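# Untie the cord from a bunch of flowers

## Task

Remove the cord that is wrapped around the flowers, leaving the stems unbent and the blooms unsquashed.

## Robot and tools

Robot: two identical arms, left_arm and right_arm, each with a parallel two-finger gripper and a camera on its wrist. left_arm's base sits near (-0.009, +0.296, +0.036) m in the scene frame and right_arm's near (-0.005, -0.303, +0.021) m. Both face +x, each turned only a fraction of a degree about z. A two-camera stand stands behind the arms, and a loose object may get a brief push now and then.

Frames: the scene frame has its origin at table-top height, midway between the nominal bases, with +x pointing out over the table, +z up and +y toward left_arm. Arm names do not match image sides. Each arm reports its hand pose, velocities, Hand target and wrist-camera pose in its own base frame. Fixed cameras and the table use the scene frame. Motion offsets are expressed along the current Hand target's own axes. On the gripper, +z runs along the fingers and the fingers open and close along y. end_effector_position is the point between the pads, about 1 cm back from the tips.

execute_actions(actions, cameras): actions is a list of actions. Each action holds up to 15 rows, one per 1/30 s step. A shorter action repeats its last row until 15 steps have passed. Every row is one flat list of 14 numbers, each in [-1, 1], covering both arms even if only one moves. The order is dx, dy, dz, rx, ry, rz, opening for left_arm, then the same seven for right_arm. The six pose numbers are an offset from the Hand target as it stood when that action began. They are not counted from the previous row. Scale: 1.0 equals 0.6 m, or 180 degrees for rx, ry, rz, which together form one rotation vector. Sending the same offset in a new action moves the arm further. Sending six zeros re-commands the current Hand target. opening is absolute, not an offset: +1 is fully open (0.094 m) and -1 is closed. A 0 there is a real command, so repeat the present value to keep a gripper as it is. Images come back only for an empty actions list or when cameras names them. cameras accepts ["all"], [] or a list of names: cam_head_left, cam_head_right, cam_high, cam_low, cam_left_wrist, cam_right_wrist. An unknown name rejects the whole call.

move(target, speed, blend, opening_speed, grip_force, blocking, cameras): target is one 14-number row laid out as above, or a list of up to 15 such rows. Every row is an offset from the same starting Hand targets, not from the previous row. Paths are straight lines, both arms finish together, and all rows share a 10 s budget. speed is in m/s, from 0.002 to 2.9 (default 0.25), and rotation is capped at twice that in rad/s. Give one speed or one per row. blend is in metres and rounds the corners at intermediate rows; the default 0 stops at each one. opening_speed sets how fast the commanded opening changes, in units per second on the -1..+1 scale, at least 0.2. Use it to close gently on fragile stems. grip_force is a per-pad force limit of about 10 to 50 N, one value or one per arm. It stays in effect until changed, and lower values close more slowly. blocking=false returns after about 0.5 s while the motion continues. Paths do not avoid obstacles or the other arm. Grippers lag the path and overshoot more at high speed. Do not route a path close to an arm's own base.

wait(seconds 0..10) lets time pass with the last commands held. stop brakes a running move. zoom_image(camera, region=[x0,y0,x1,y1]) enlarges part of that camera's latest image, at most 504x504 px, with the origin at top-left. All images are 672x504. read_manual returns licence texts only. finished_scene(scene) ends the current scene, given its number, and cannot be undone. Call it only once the cord is off and everything stays settled without the robot.

Results: end_effector_position (m) and end_effector_quat_wxyz are in each arm's base frame and can be off by a few cm. Hand target is the last commanded pose after clipping, and the next offsets start from it. Friction and weight can leave the gripper a few cm short. Re-sending zeros asks for the target again, or you can send the remaining gap as an offset. Orientation commands are clipped to 40 degrees from the measured one at each step. grip_measured uses the opening scale and reads slightly wide when empty. It follows the command even after contact, so it cannot show when the fingers touch. Squeeze rises roughly 1 N per 0.001 below the touch reading and jumps to the force limit around 20 N. To release, command well above grip_measured. Joint torques include gravity and are noisy. Joints 1-3 wrap at ±28 N m. A "move:" line reports how the move ended (done, off_target, moving, held, fault) and which limits acted. done means at rest within 10 mm and 2 degrees. Neither done nor off_target reveals contact. limits=paced means the pose was clipped; limits=held means steps were withheld.

Avoid: hitting or pressing the arms against each other, including one gripper closing on the other's fingers. Avoid fast contact, pushing far past a contact point, and hard shoves. Never let anything drop, fall off the table or be left off it. Keep the wrist-camera cables clear of objects, because their contacts count as the arm's own. Every arm stop carries a cost. Motors heat when holding loads, stretched out, or straining toward unreachable poses. MOTOR HOT appears at 75 °C, and at 90 °C the arm folds away and stays idle. Bend no stems and squash no blooms: use low grip_force, slow closing and slow speeds near the flowers.

Each tool is called after ">>>" as a command line: name --argument value for each argument, lists and objects as JSON in quotes; but a table of rows of numbers goes row by row, as --pt "numbers of a row", without its own name.

## Session

>>> execute_actions --actions '[]'

Scene clock: 0.00 s.
left_arm: end_effector_position=(+0.3433, -0.0232, +0.1475) grip_measured=+1.000 end_effector_quat_wxyz=(+0.428, -0.123, +0.896, -0.003) | right_arm: end_effector_position=(+0.3221, +0.0761, +0.1822) grip_measured=+1.000 end_effector_quat_wxyz=(+0.497, +0.142, +0.856, -0.026)
Joint positions: left_arm=[-0.203 1.137 0.696 -0.275 -0.254 -0.36 0.094] | right_arm=[0.568 1.092 0.713 -0.311 0.656 0.578 0.094]
Joint velocities: within noise
Joint torques (N m): no reading
Heat: left arm: 33 °C; right arm: 33 °C.
Hand target: left_arm +0.3427, -0.0209, +0.1498; +0.429, -0.123, +0.895, +0.003 | right_arm +0.3229, +0.0744, +0.1886; +0.504, +0.149, +0.850, -0.026
Tool commands: left_gripper/opening=+1.0 right_gripper/opening=+1.0

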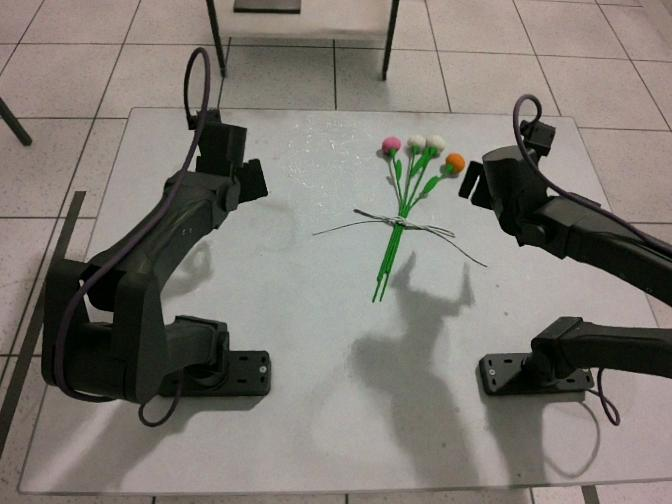

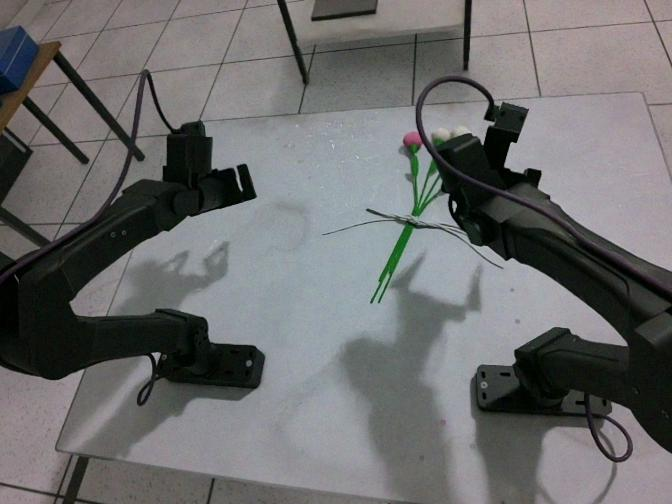

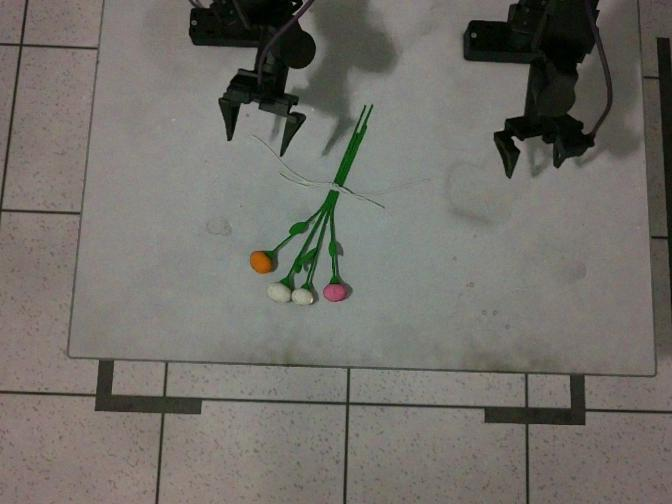

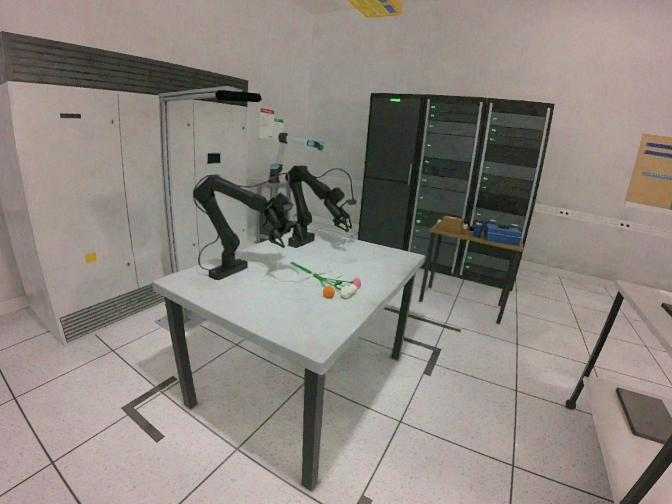

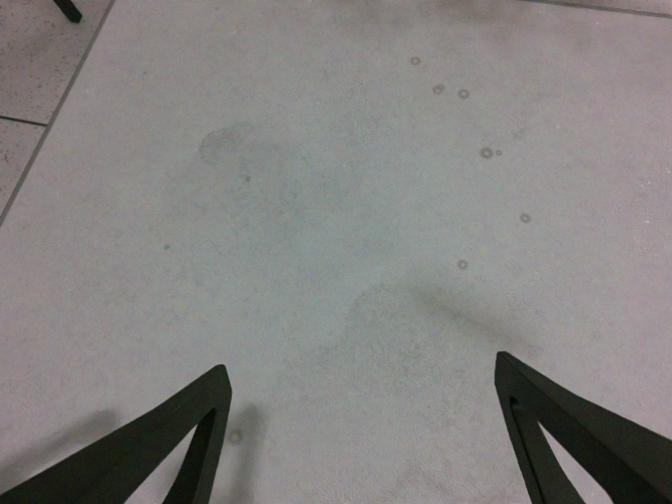

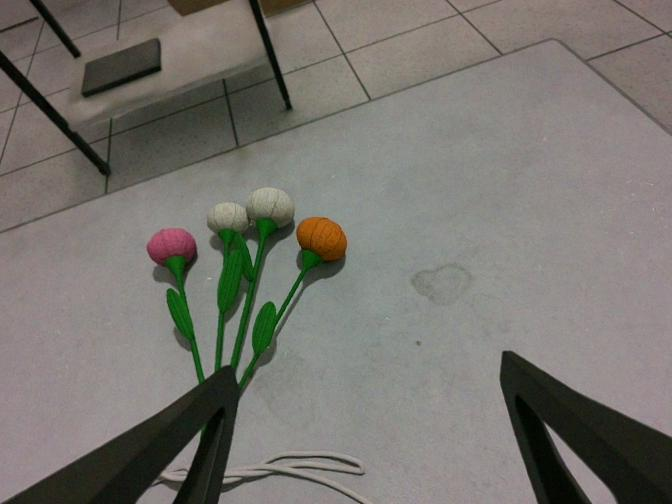

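>>> zoom_image --camera "cam_high" --region '[230, 90, 450, 250]'

>>> zoom_image --camera "cam_head_left" --region '[300, 170, 500, 310]'

>>> zoom_image --camera "cam_head_left" --region '[345, 195, 465, 250]'

>>> zoom_image --camera "cam_high" --region '[290, 160, 400, 220]'

Scaled by 2.291 from the camera's 672x504 image, which has a finer 960x720 frame.

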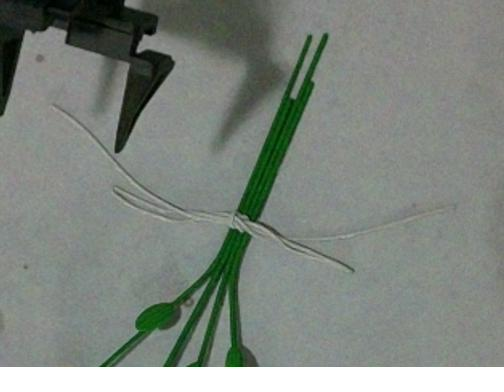

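Scaled by 2.520 from the camera's 672x504 image, which has a finer 960x720 frame.

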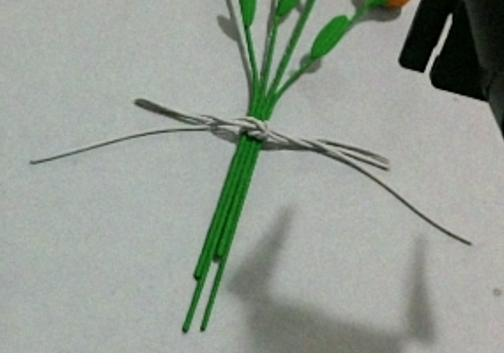

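Scaled by 4.200 from the camera's 672x504 image, which has a finer 960x720 frame.

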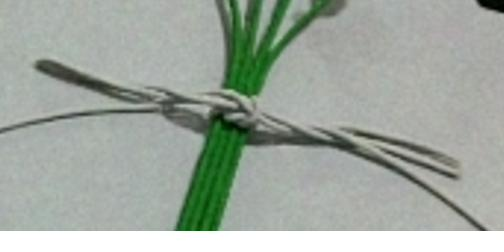

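Scaled by 4.582 from the camera's 672x504 image, which has a finer 960x720 frame.

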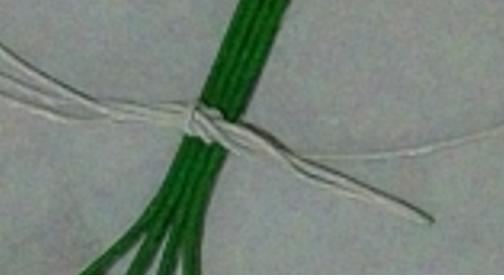

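>>> move --target '[0.1603,-0.2848,0.0242,0.2046,0.2404,0.4927,0.3,0.1773,-0.0212,-0.0132,-0.1674,0.3154,-0.3496,0.3]' --cameras '["all"]'

Scene clock: 9.83 s.
left_arm: end_effector_position=(+0.3361, -0.2038, +0.0856) grip_measured=+0.303 end_effector_quat_wxyz=(+0.014, +0.634, +0.773, +0.007) | right_arm: end_effector_position=(+0.2609, +0.0810, +0.0945) grip_measured=+0.302 end_effector_quat_wxyz=(-0.006, -0.413, +0.911, -0.008)
Joint positions: left_arm=[-0.552 2.019 1.698 -1.22 -0.01 0.822 0.061] | right_arm=[0.308 1.596 1.207 -1.192 0.016 -0.543 0.061]
Joint torques (N m): left_arm=[-0.24 -8.79 9.69 -0.05 0.04 0.11] | right_arm=[0.64 -7.09 7.66 0.11 -0.09 -0.07]
Heat: left arm: 34 °C; right arm: 35 °C.
Hand target: left_arm +0.3340, -0.2058, +0.0837; -0.001, +0.643, +0.766, +0.000 | right_arm +0.2651, +0.0880, +0.0991; +0.000, -0.423, +0.906, +0.000
Off the commanded pose: left_arm 0.003 m, 2 deg | right_arm 0.009 m, 2 deg.
move: done
camera_calibration:
cam_left_wrist: T_world_to_cam=[[-0.993506, -0.0914059, -0.0677557, 0.328819], [-0.111878, 0.893229, 0.435461, 0.22716], [0.0207176, 0.440213, -0.897654, 0.293403], [0, 0, 0, 1]] pos_world=[0.34602, -0.30201, 0.186734]
cam_right_wrist: T_world_to_cam=[[0.662525, -0.748312, -0.0330179, -0.0990498], [-0.655532, -0.600581, 0.4578, 0.223654], [-0.362407, -0.281659, -0.888442, 0.3314], [0, 0, 0, 1]] pos_world=[0.332337, 0.153544, 0.188771]

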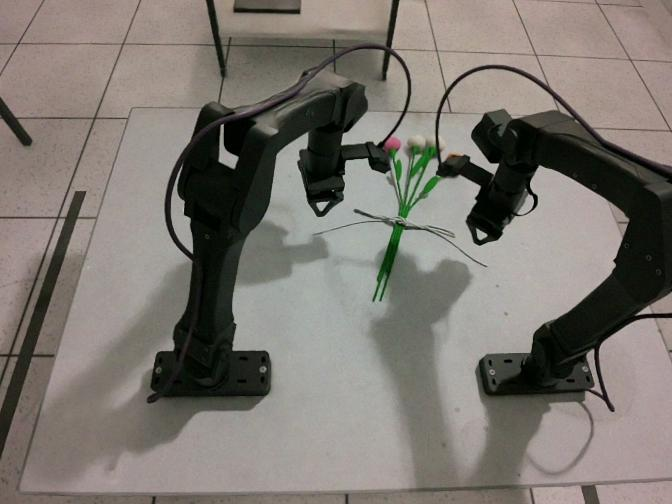

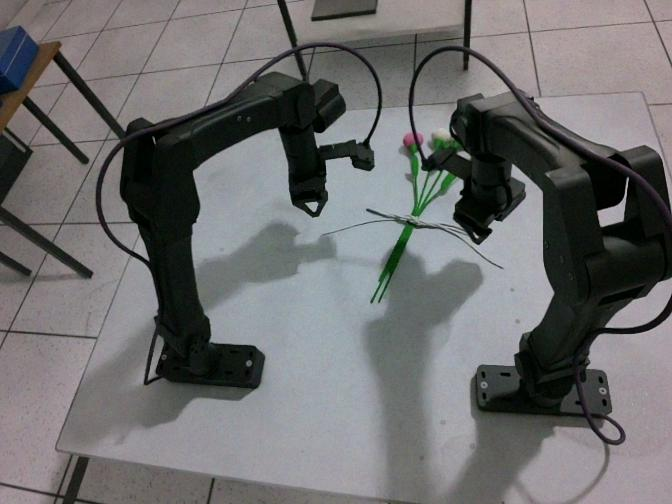

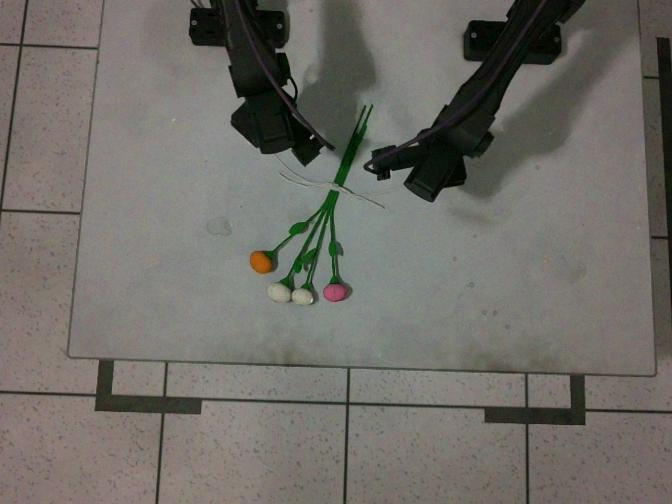

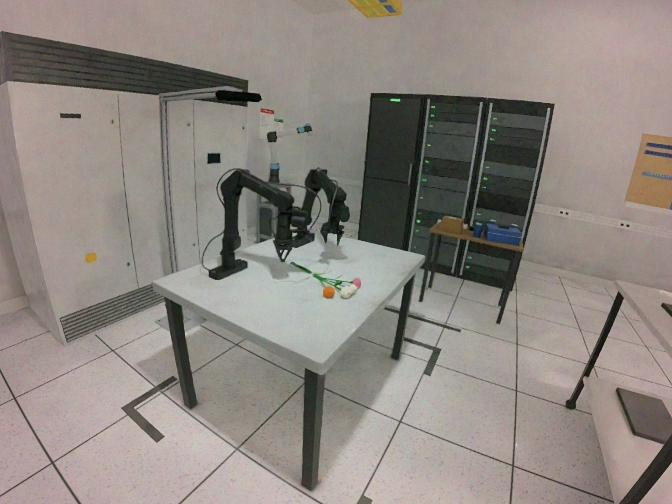

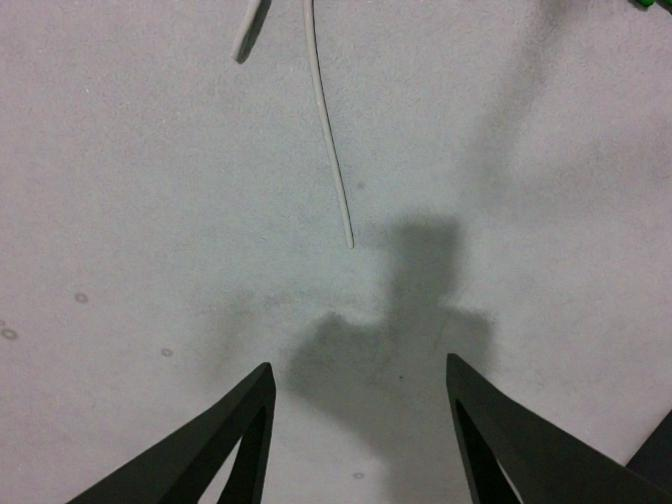

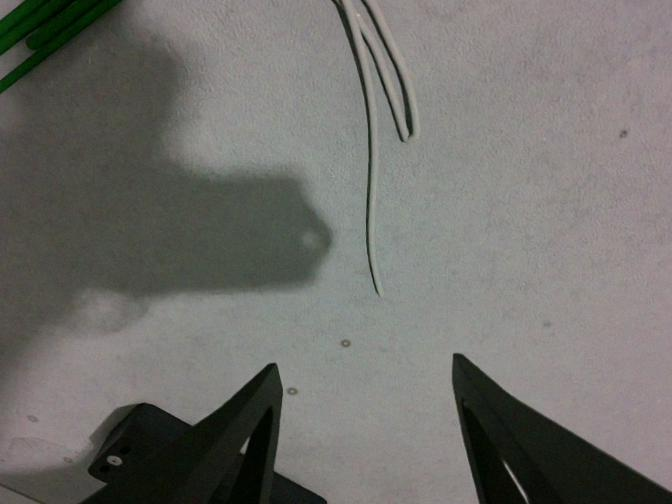

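>>> move --target '[-0.0335,0.0178,0.1478,0,0,0,-0.3,0.0122,-0.0157,0.1375,0,0,0,-0.3]' --cameras '["cam_left_wrist","cam_right_wrist"]'

Scene clock: 12.70 s.
left_arm: end_effector_position=(+0.3540, -0.2223, +0.0037) grip_measured=-0.297 end_effector_quat_wxyz=(+0.010, +0.640, +0.768, +0.007) | right_arm: end_effector_position=(+0.2650, +0.0746, +0.0200) grip_measured=-0.298 end_effector_quat_wxyz=(-0.007, -0.420, +0.908, -0.007)
Joint positions: left_arm=[-0.568 2.191 1.631 -0.989 -0.01 0.822 0.033] | right_arm=[0.282 1.69 0.998 -0.89 0.016 -0.584 0.033]
Joint torques (N m): left_arm=[-0.57 -10.86 5.68 0.29 0.03 -0.08] | right_arm=[-0.62 -7.92 4.63 0.4 -0.08 -0.08]
Heat: left arm: 35 °C; right arm: 35 °C.
Hand target: left_arm +0.3479, -0.2237, -0.0051; -0.001, +0.643, +0.766, +0.000 | right_arm +0.2676, +0.0763, +0.0166; +0.000, -0.423, +0.906, +0.000
Off the commanded pose: left_arm 0.011 m, 1 deg | right_arm 0.005 m, 1 deg.
move: off_target (left_arm)
camera_calibration:
cam_left_wrist: T_world_to_cam=[[-0.995239, -0.0759529, -0.0610754, 0.343378], [-0.0951499, 0.892899, 0.440088, 0.275356], [0.0211082, 0.443804, -0.895875, 0.228317], [0, 0, 0, 1]] pos_world=[0.363124, -0.321112, 0.104335]
cam_right_wrist: T_world_to_cam=[[0.673382, -0.738511, -0.0340282, -0.112587], [-0.645982, -0.610149, 0.458721, 0.254705], [-0.359533, -0.286913, -0.887929, 0.264481], [0, 0, 0, 1]] pos_world=[0.335438, 0.148144, 0.114171]
Images, in order (width x height): cam_left_wrist 672x504, cam_right_wrist 672x504.

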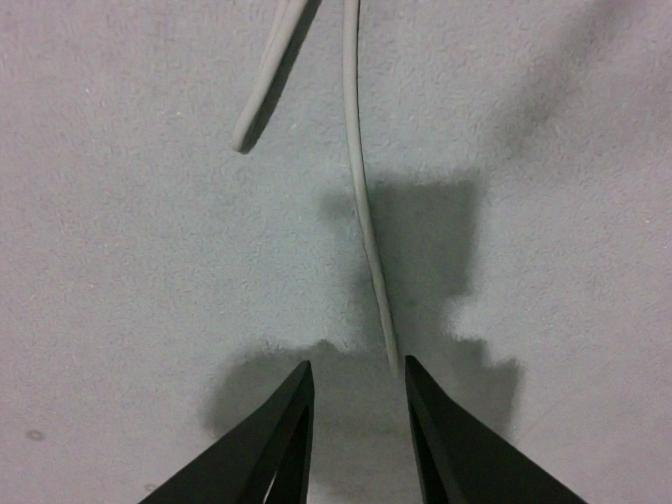

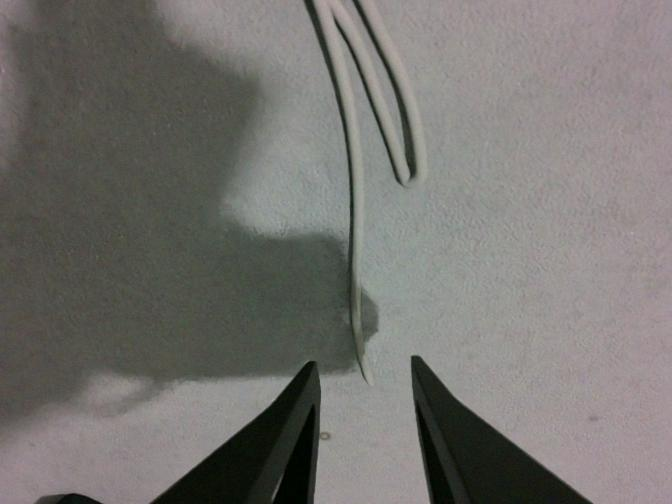

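>>> move --target '[0.004,-0.0163,0.035,0,0,0,-0.3,0,0,0.0427,0,0,0,-0.3]' --speed 0.08 --cameras '["cam_left_wrist","cam_right_wrist"]'

Scene clock: 15.07 s.
left_arm: end_effector_position=(+0.3469, -0.2238, -0.0151) grip_measured=-0.297 end_effector_quat_wxyz=(+0.014, +0.644, +0.765, +0.007) | right_arm: end_effector_position=(+0.2668, +0.0751, -0.0040) grip_measured=-0.298 end_effector_quat_wxyz=(-0.003, -0.420, +0.907, -0.008)
Joint positions: left_arm=[-0.58 2.191 1.551 -0.902 -0.01 0.819 0.033] | right_arm=[0.282 1.737 0.944 -0.782 0.016 -0.586 0.033]
Joint torques (N m): left_arm=[-0.54 -10.8 4.66 0.32 0.03 -0.11] | right_arm=[-0.59 -7.77 4.21 0.42 -0.08 -0.07]
Heat: left arm: 35 °C; right arm: 35 °C.
Hand target: left_arm +0.3378, -0.2231, -0.0260; -0.001, +0.643, +0.766, +0.000 | right_arm +0.2676, +0.0763, -0.0090; +0.000, -0.423, +0.906, +0.000
Off the commanded pose: left_arm 0.014 m, 2 deg | right_arm 0.005 m, 1 deg.
move: off_target (left_arm)
camera_calibration:
cam_left_wrist: T_world_to_cam=[[-0.995479, -0.0671244, -0.0672021, 0.337055], [-0.0898026, 0.895602, 0.435699, 0.283006], [0.0309403, 0.439764, -0.89758, 0.207991], [0, 0, 0, 1]] pos_world=[0.354511, -0.322303, 0.0860345]
cam_right_wrist: T_world_to_cam=[[0.674754, -0.737392, -0.0309745, -0.114668], [-0.648086, -0.612069, 0.453163, 0.267789], [-0.353117, -0.285699, -0.89089, 0.242201], [0, 0, 0, 1]] pos_world=[0.336448, 0.148547, 0.0908705]
Images, in order (width x height): cam_left_wrist 672x504, cam_right_wrist 672x504.

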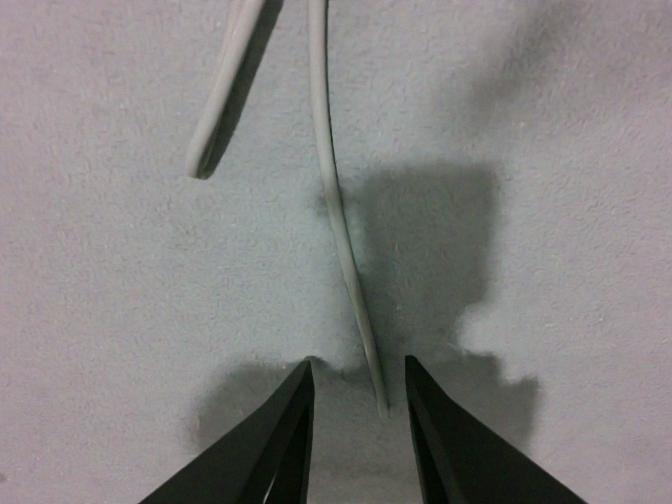

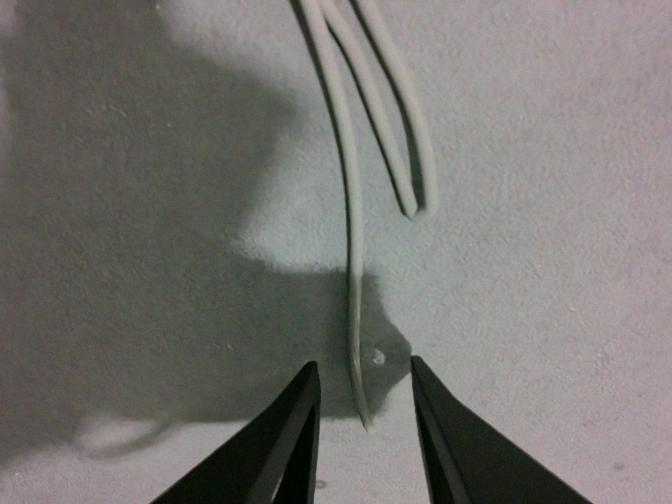

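>>> move --target '[0,-0.0053,0.018,0,0,0,-0.3,0,0,0.012,0,0,0,-0.3]' --speed 0.05 --cameras '["cam_left_wrist","cam_right_wrist"]'

Scene clock: 16.27 s.
left_arm: end_effector_position=(+0.3445, -0.2249, -0.0199) grip_measured=-0.297 end_effector_quat_wxyz=(+0.015, +0.641, +0.767, +0.007) | right_arm: end_effector_position=(+0.2667, +0.0751, -0.0088) grip_measured=-0.298 end_effector_quat_wxyz=(-0.004, -0.420, +0.907, -0.008)
Joint positions: left_arm=[-0.585 2.191 1.531 -0.879 -0.01 0.808 0.033] | right_arm=[0.282 1.748 0.935 -0.762 0.016 -0.586 0.033]
Joint torques (N m): left_arm=[-0.49 -9.99 3.77 0.48 0.04 -0.11] | right_arm=[-0.61 -7.28 3.88 0.51 -0.09 -0.07]
Heat: left arm: 34 °C; right arm: 35 °C.
Hand target: left_arm +0.3347, -0.2236, -0.0368; -0.001, +0.643, +0.766, +0.000 | right_arm +0.2677, +0.0764, -0.0162; +0.000, -0.423, +0.906, +0.000
Off the commanded pose: left_arm 0.020 m, 2 deg | right_arm 0.008 m, 1 deg.
move: off_target (left_arm)
camera_calibration:
cam_left_wrist: T_world_to_cam=[[-0.994976, -0.0725479, -0.0689826, 0.332824], [-0.0954108, 0.895828, 0.434038, 0.287679], [0.0303079, 0.438439, -0.89825, 0.204218], [0, 0, 0, 1]] pos_world=[0.35241, -0.323102, 0.0815346]
cam_right_wrist: T_world_to_cam=[[0.674771, -0.737374, -0.0310594, -0.11475], [-0.647961, -0.612046, 0.453371, 0.269836], [-0.353314, -0.285796, -0.890781, 0.237961], [0, 0, 0, 1]] pos_world=[0.336348, 0.148547, 0.0860705]
Images, in order (width x height): cam_left_wrist 672x504, cam_right_wrist 672x504.

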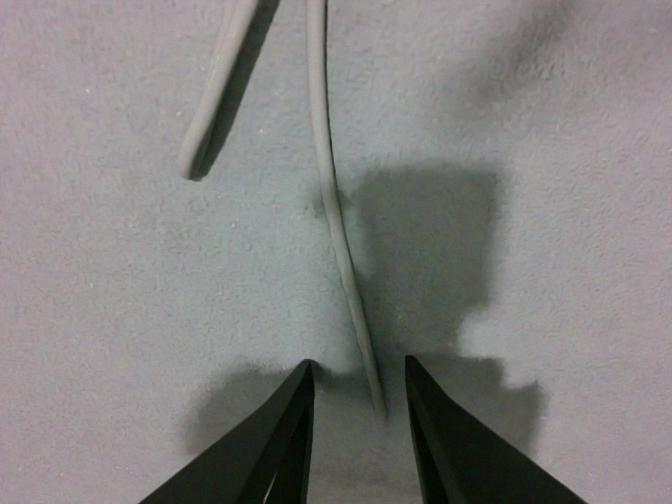

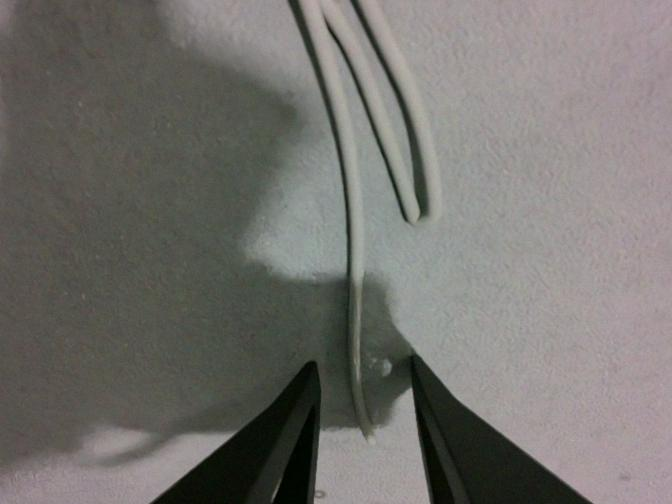

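>>> move --target '[-0.018,0,0.006,0,0,0,-0.3,0,0,0.002,0,0,0,-0.3]' --speed 0.05 --cameras '["cam_left_wrist","cam_right_wrist"]'

>>> move --target '[0,0,0,0,0,0,-1,0,0,0,0,0,0,-1]' --opening_speed 0.5 --cameras '["cam_left_wrist","cam_right_wrist"]'

Scene clock: 20.97 s.
left_arm: end_effector_position=(+0.3429, -0.2269, -0.0206) grip_measured=-0.297 end_effector_quat_wxyz=(+0.013, +0.638, +0.770, +0.014) | right_arm: end_effector_position=(+0.2667, +0.0751, -0.0088) grip_measured=-0.298 end_effector_quat_wxyz=(-0.004, -0.420, +0.907, -0.008)
Joint positions: left_arm=[-0.598 2.193 1.531 -0.879 -0.026 0.786 0.033] | right_arm=[0.282 1.748 0.935 -0.762 0.016 -0.586 0.033]
Joint torques (N m): left_arm=[-1.03 -7.64 6.63 0.43 0.2 -0.09] | right_arm=[-0.59 -7.06 3.7 0.54 -0.08 -0.07]
Heat: left arm: 34 °C; right arm: 34 °C.
Hand target: left_arm +0.3366, -0.2343, -0.0404; +0.000, +0.643, +0.766, +0.000 | right_arm +0.2677, +0.0764, -0.0174; +0.000, -0.423, +0.906, +0.000
Off the commanded pose: left_arm 0.022 m, 2 deg | right_arm 0.009 m, 1 deg.
move: off_target (left_arm)
camera_calibration:
cam_left_wrist: T_world_to_cam=[[-0.993787, -0.0804776, -0.07688, 0.328674], [-0.106432, 0.889187, 0.444993, 0.292133], [0.0325488, 0.450411, -0.892228, 0.206512], [0, 0, 0, 1]] pos_world=[0.351003, -0.326325, 0.0795271]
cam_right_wrist: T_world_to_cam=[[0.674771, -0.737374, -0.0310594, -0.11475], [-0.647961, -0.612046, 0.453371, 0.269836], [-0.353314, -0.285796, -0.890781, 0.237961], [0, 0, 0, 1]] pos_world=[0.336348, 0.148547, 0.0860705]
Images, in order (width x height): cam_left_wrist 672x504, cam_right_wrist 672x504.

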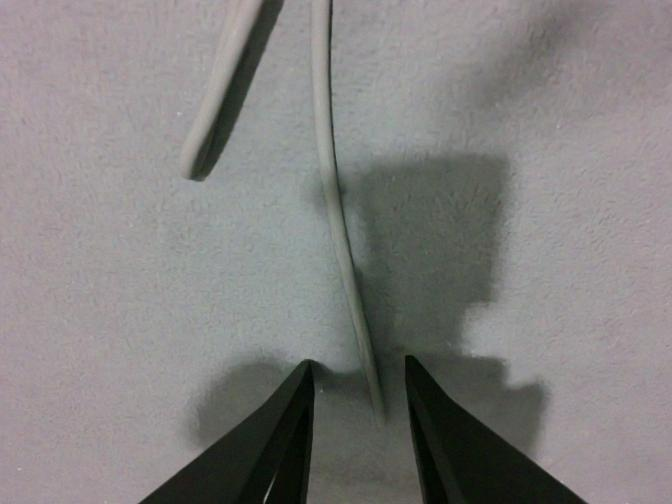

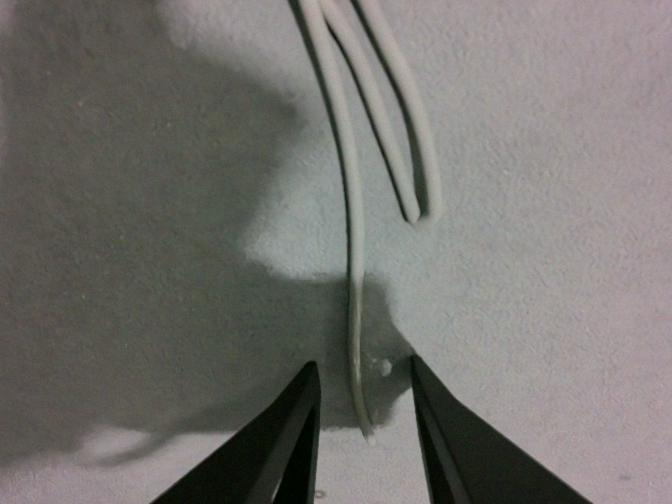

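Scene clock: 22.87 s.
left_arm: end_effector_position=(+0.3486, -0.2294, -0.0203) grip_measured=-0.964 end_effector_quat_wxyz=(+0.025, +0.638, +0.770, +0.018) | right_arm: end_effector_position=(+0.2678, +0.0766, -0.0088) grip_measured=-0.966 end_effector_quat_wxyz=(+0.000, -0.421, +0.907, -0.005)
Joint positions: left_arm=[-0.598 2.193 1.531 -0.854 -0.032 0.786 0.002] | right_arm=[0.282 1.748 0.935 -0.756 0.01 -0.587 0.002]
Joint torques (N m): left_arm=[-1.02 -7.72 6.74 0.25 0.27 -0.08] | right_arm=[-0.59 -7.08 3.71 0.51 -0.08 -0.06]
Heat: left arm: 34 °C; right arm: 34 °C.
Hand target: left_arm +0.3366, -0.2343, -0.0404; +0.000, +0.643, +0.766, +0.000 | right_arm +0.2677, +0.0764, -0.0174; +0.000, -0.423, +0.906, +0.000
Off the commanded pose: left_arm 0.024 m, 4 deg | right_arm 0.009 m, 1 deg.
move: off_target (left_arm)
camera_calibration:
cam_left_wrist: T_world_to_cam=[[-0.991664, -0.0816151, -0.0997109, 0.332612], [-0.117182, 0.893043, 0.434445, 0.299285], [0.0535888, 0.442508, -0.895162, 0.198602], [0, 0, 0, 1]] pos_world=[0.354267, -0.328011, 0.0809234]
cam_right_wrist: T_world_to_cam=[[0.676036, -0.73609, -0.0338604, -0.114905], [-0.648865, -0.616446, 0.44606, 0.272087], [-0.349213, -0.279582, -0.894362, 0.237182], [0, 0, 0, 1]] pos_world=[0.337054, 0.149458, 0.0868689]
Images, in order (width x height): cam_left_wrist 672x504, cam_right_wrist 672x504.

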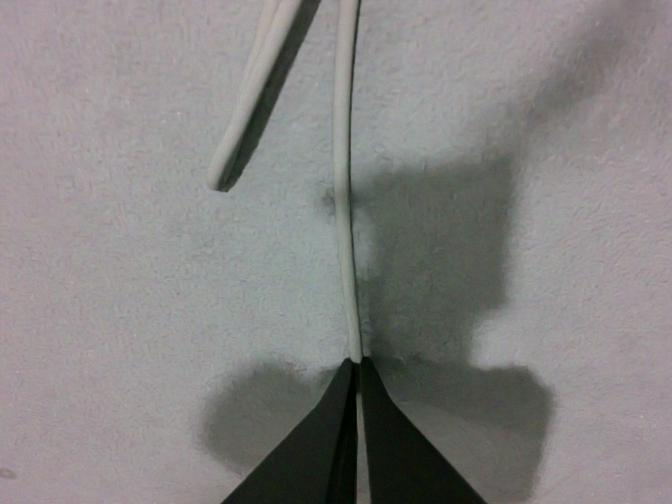

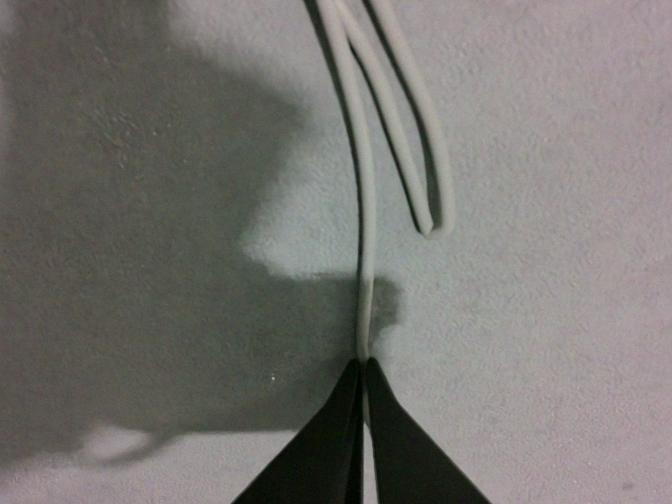

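>>> move --target '[0.083,0,-0.058,0,0,0,-1,0.077,-0.032,-0.033,0,0,0,-1]' --speed 0.06 --cameras '["all"]'

Scene clock: 25.37 s.
left_arm: end_effector_position=(+0.3409, -0.1893, -0.0112) grip_measured=-0.965 end_effector_quat_wxyz=(+0.011, +0.636, +0.771, +0.013) | right_arm: end_effector_position=(+0.2567, +0.0295, -0.0010) grip_measured=-0.967 end_effector_quat_wxyz=(-0.003, -0.419, +0.908, -0.003)
Joint positions: left_arm=[-0.52 2.107 1.432 -0.87 -0.023 0.86 0.002] | right_arm=[0.116 1.664 0.873 -0.784 0.007 -0.75 0.002]
Joint torques (N m): left_arm=[0.23 -14 4.4 -0.05 0.17 0.11] | right_arm=[-0.55 -10.32 4.04 0.11 0.02 -0.07]
Heat: left arm: 34 °C; right arm: 34 °C.
Hand target: left_arm +0.3279, -0.1853, -0.0056; -0.001, +0.643, +0.766, +0.000 | right_arm +0.2527, +0.0286, +0.0024; +0.000, -0.423, +0.906, +0.000
Off the commanded pose: left_arm 0.015 m, 2 deg | right_arm 0.005 m, 1 deg.
move: off_target (left_arm)
camera_calibration:
cam_left_wrist: T_world_to_cam=[[-0.993793, -0.0848988, -0.071885, 0.329589], [-0.108202, 0.887779, 0.44737, 0.254673], [0.0258369, 0.452371, -0.891455, 0.20076], [0, 0, 0, 1]] pos_world=[0.349913, -0.288929, 0.0887278]
cam_right_wrist: T_world_to_cam=[[0.673261, -0.738323, -0.0399805, -0.140935], [-0.647824, -0.615075, 0.449451, 0.232017], [-0.356431, -0.276698, -0.89241, 0.2288], [0, 0, 0, 1]] pos_world=[0.326743, 0.101961, 0.0942681]

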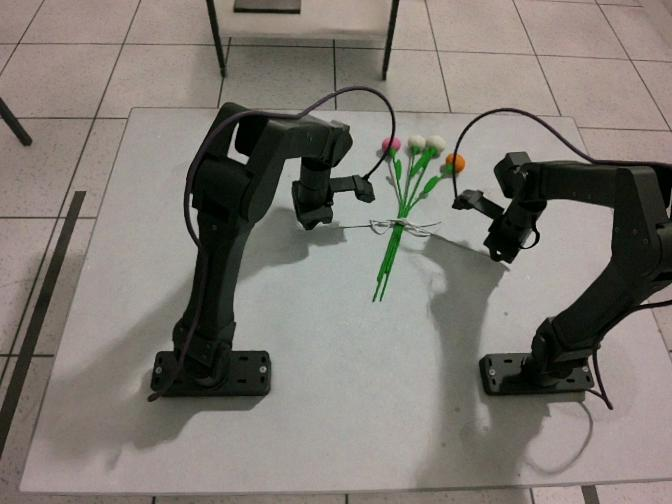

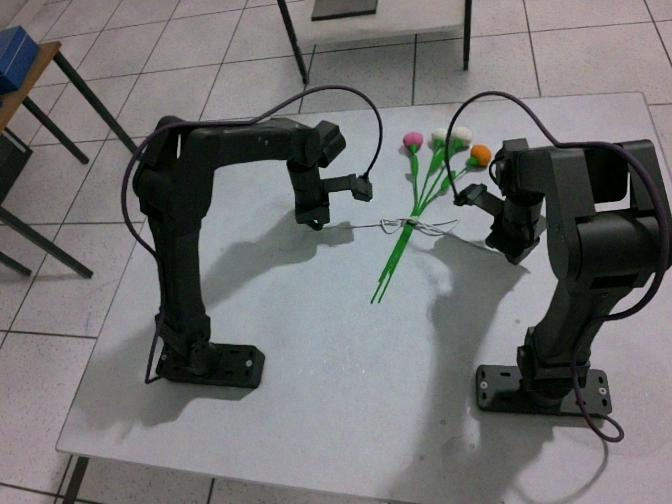

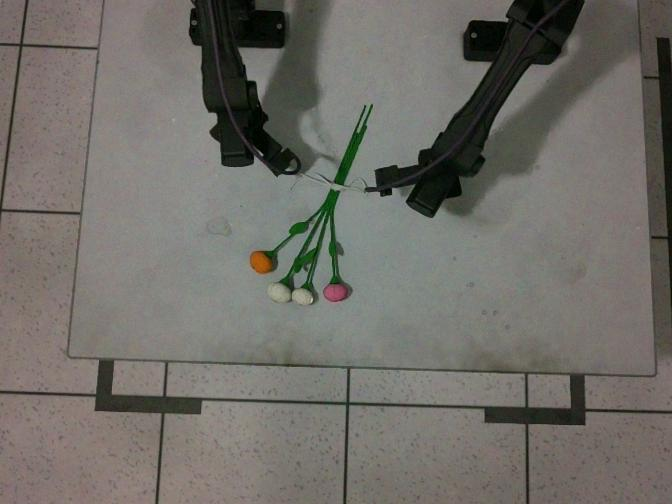

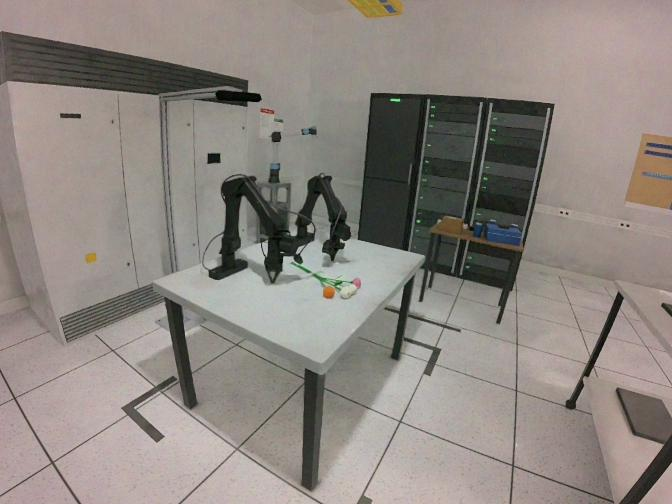

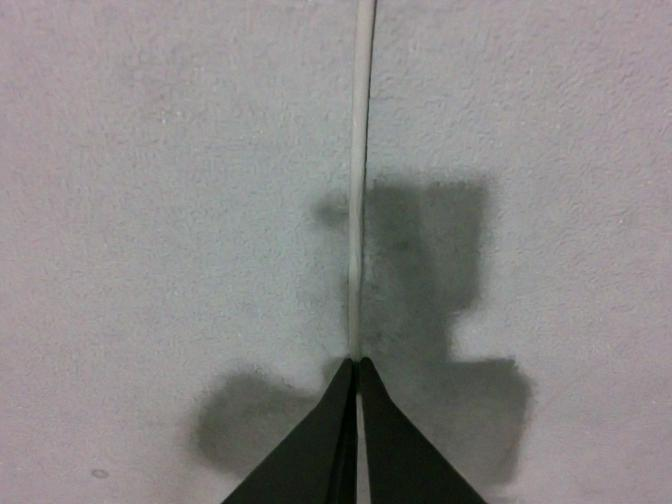

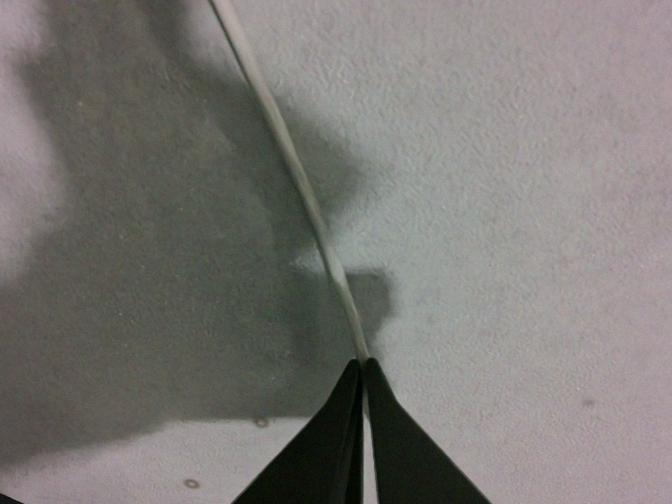

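>>> move --target '[0.1,0,-0.01,0,0,0,-1,0.09,-0.043,-0.01,0,0,0,-1]' --speed 0.06 --cameras '["cam_head_left","cam_head_right","cam_high","cam_left_wrist","cam_right_wrist"]'

>>> zoom_image --camera "cam_head_left" --region '[300, 190, 500, 310]'

Scene clock: 27.63 s.
left_arm: end_effector_position=(+0.3231, -0.1253, -0.0040) grip_measured=-0.965 end_effector_quat_wxyz=(-0.007, +0.636, +0.771, +0.010) | right_arm: end_effector_position=(+0.2420, -0.0296, +0.0054) grip_measured=-0.967 end_effector_quat_wxyz=(-0.003, -0.419, +0.908, -0.002)
Joint positions: left_arm=[-0.385 1.976 1.264 -0.867 -0.023 0.995 0.002] | right_arm=[-0.12 1.596 0.83 -0.808 0.007 -0.985 0.002]
Joint torques (N m): left_arm=[0.23 -12.71 4.25 0.21 0.17 0.12] | right_arm=[-0.51 -9.58 4.1 0.1 0.01 -0.09]
Heat: left arm: 34 °C; right arm: 34 °C.
Hand target: left_arm +0.3175, -0.1262, +0.0004; -0.001, +0.643, +0.766, +0.000 | right_arm +0.2379, -0.0293, +0.0084; +0.000, -0.423, +0.906, +0.000
Off the commanded pose: left_arm 0.007 m, 2 deg | right_arm 0.005 m, 1 deg.
move: done
camera_calibration:
cam_left_wrist: T_world_to_cam=[[-0.995602, -0.0843705, -0.0407122, 0.318685], [-0.0936148, 0.879891, 0.465864, 0.187125], [-0.00348288, 0.467626, -0.883919, 0.190096], [0, 0, 0, 1]] pos_world=[0.335463, -0.226656, 0.0938288]
cam_right_wrist: T_world_to_cam=[[0.672144, -0.739255, -0.0415268, -0.17422], [-0.648067, -0.614506, 0.44988, 0.183345], [-0.358095, -0.275472, -0.892123, 0.213408], [0, 0, 0, 1]] pos_world=[0.312341, 0.0426617, 0.100668]
Images, in order (width x height): cam_head_left 672x504, cam_head_right 672x504, cam_high 672x504, cam_left_wrist 672x504, cam_right_wrist 672x504.

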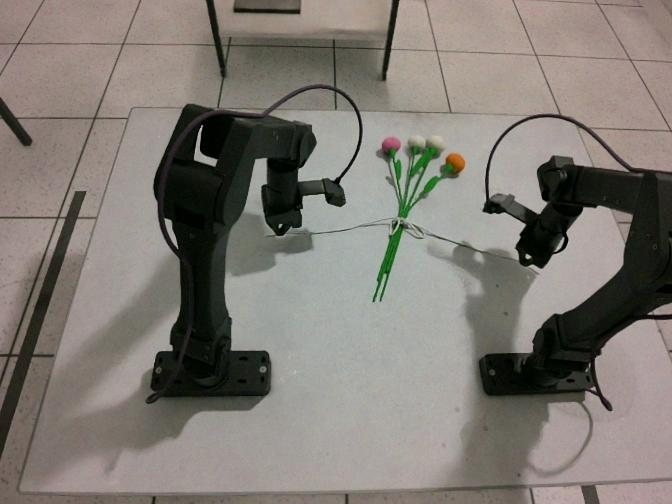

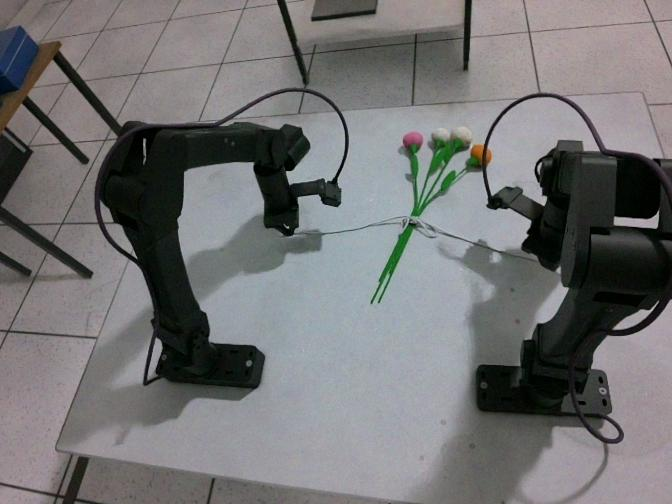

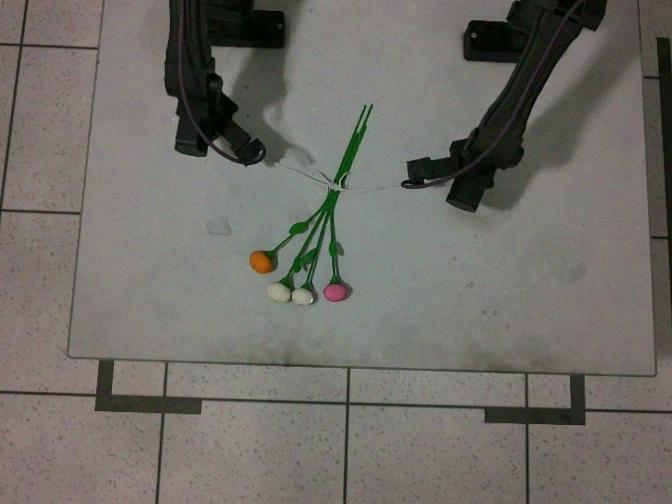

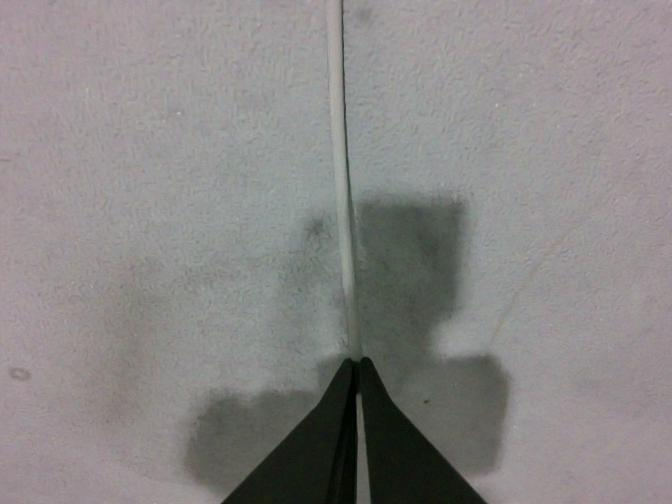

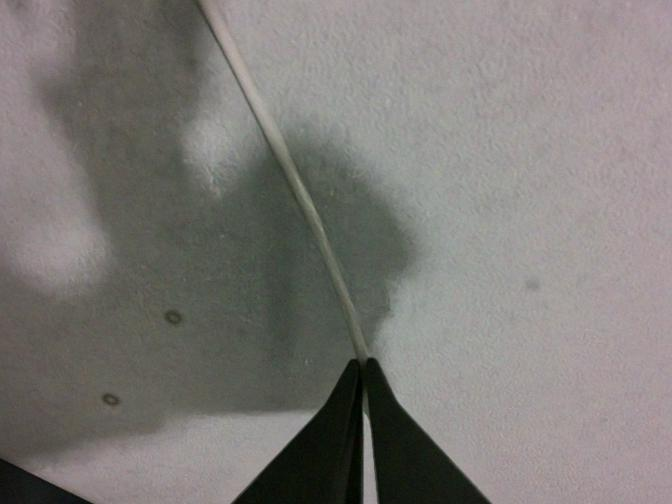

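Scaled by 2.520 from the camera's 672x504 image, which has a finer 960x720 frame.

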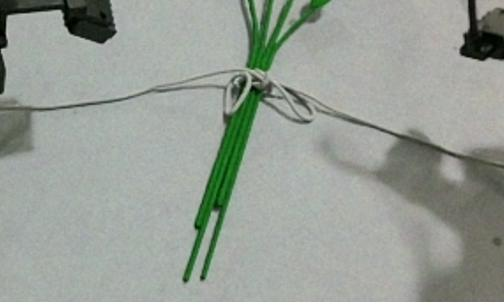

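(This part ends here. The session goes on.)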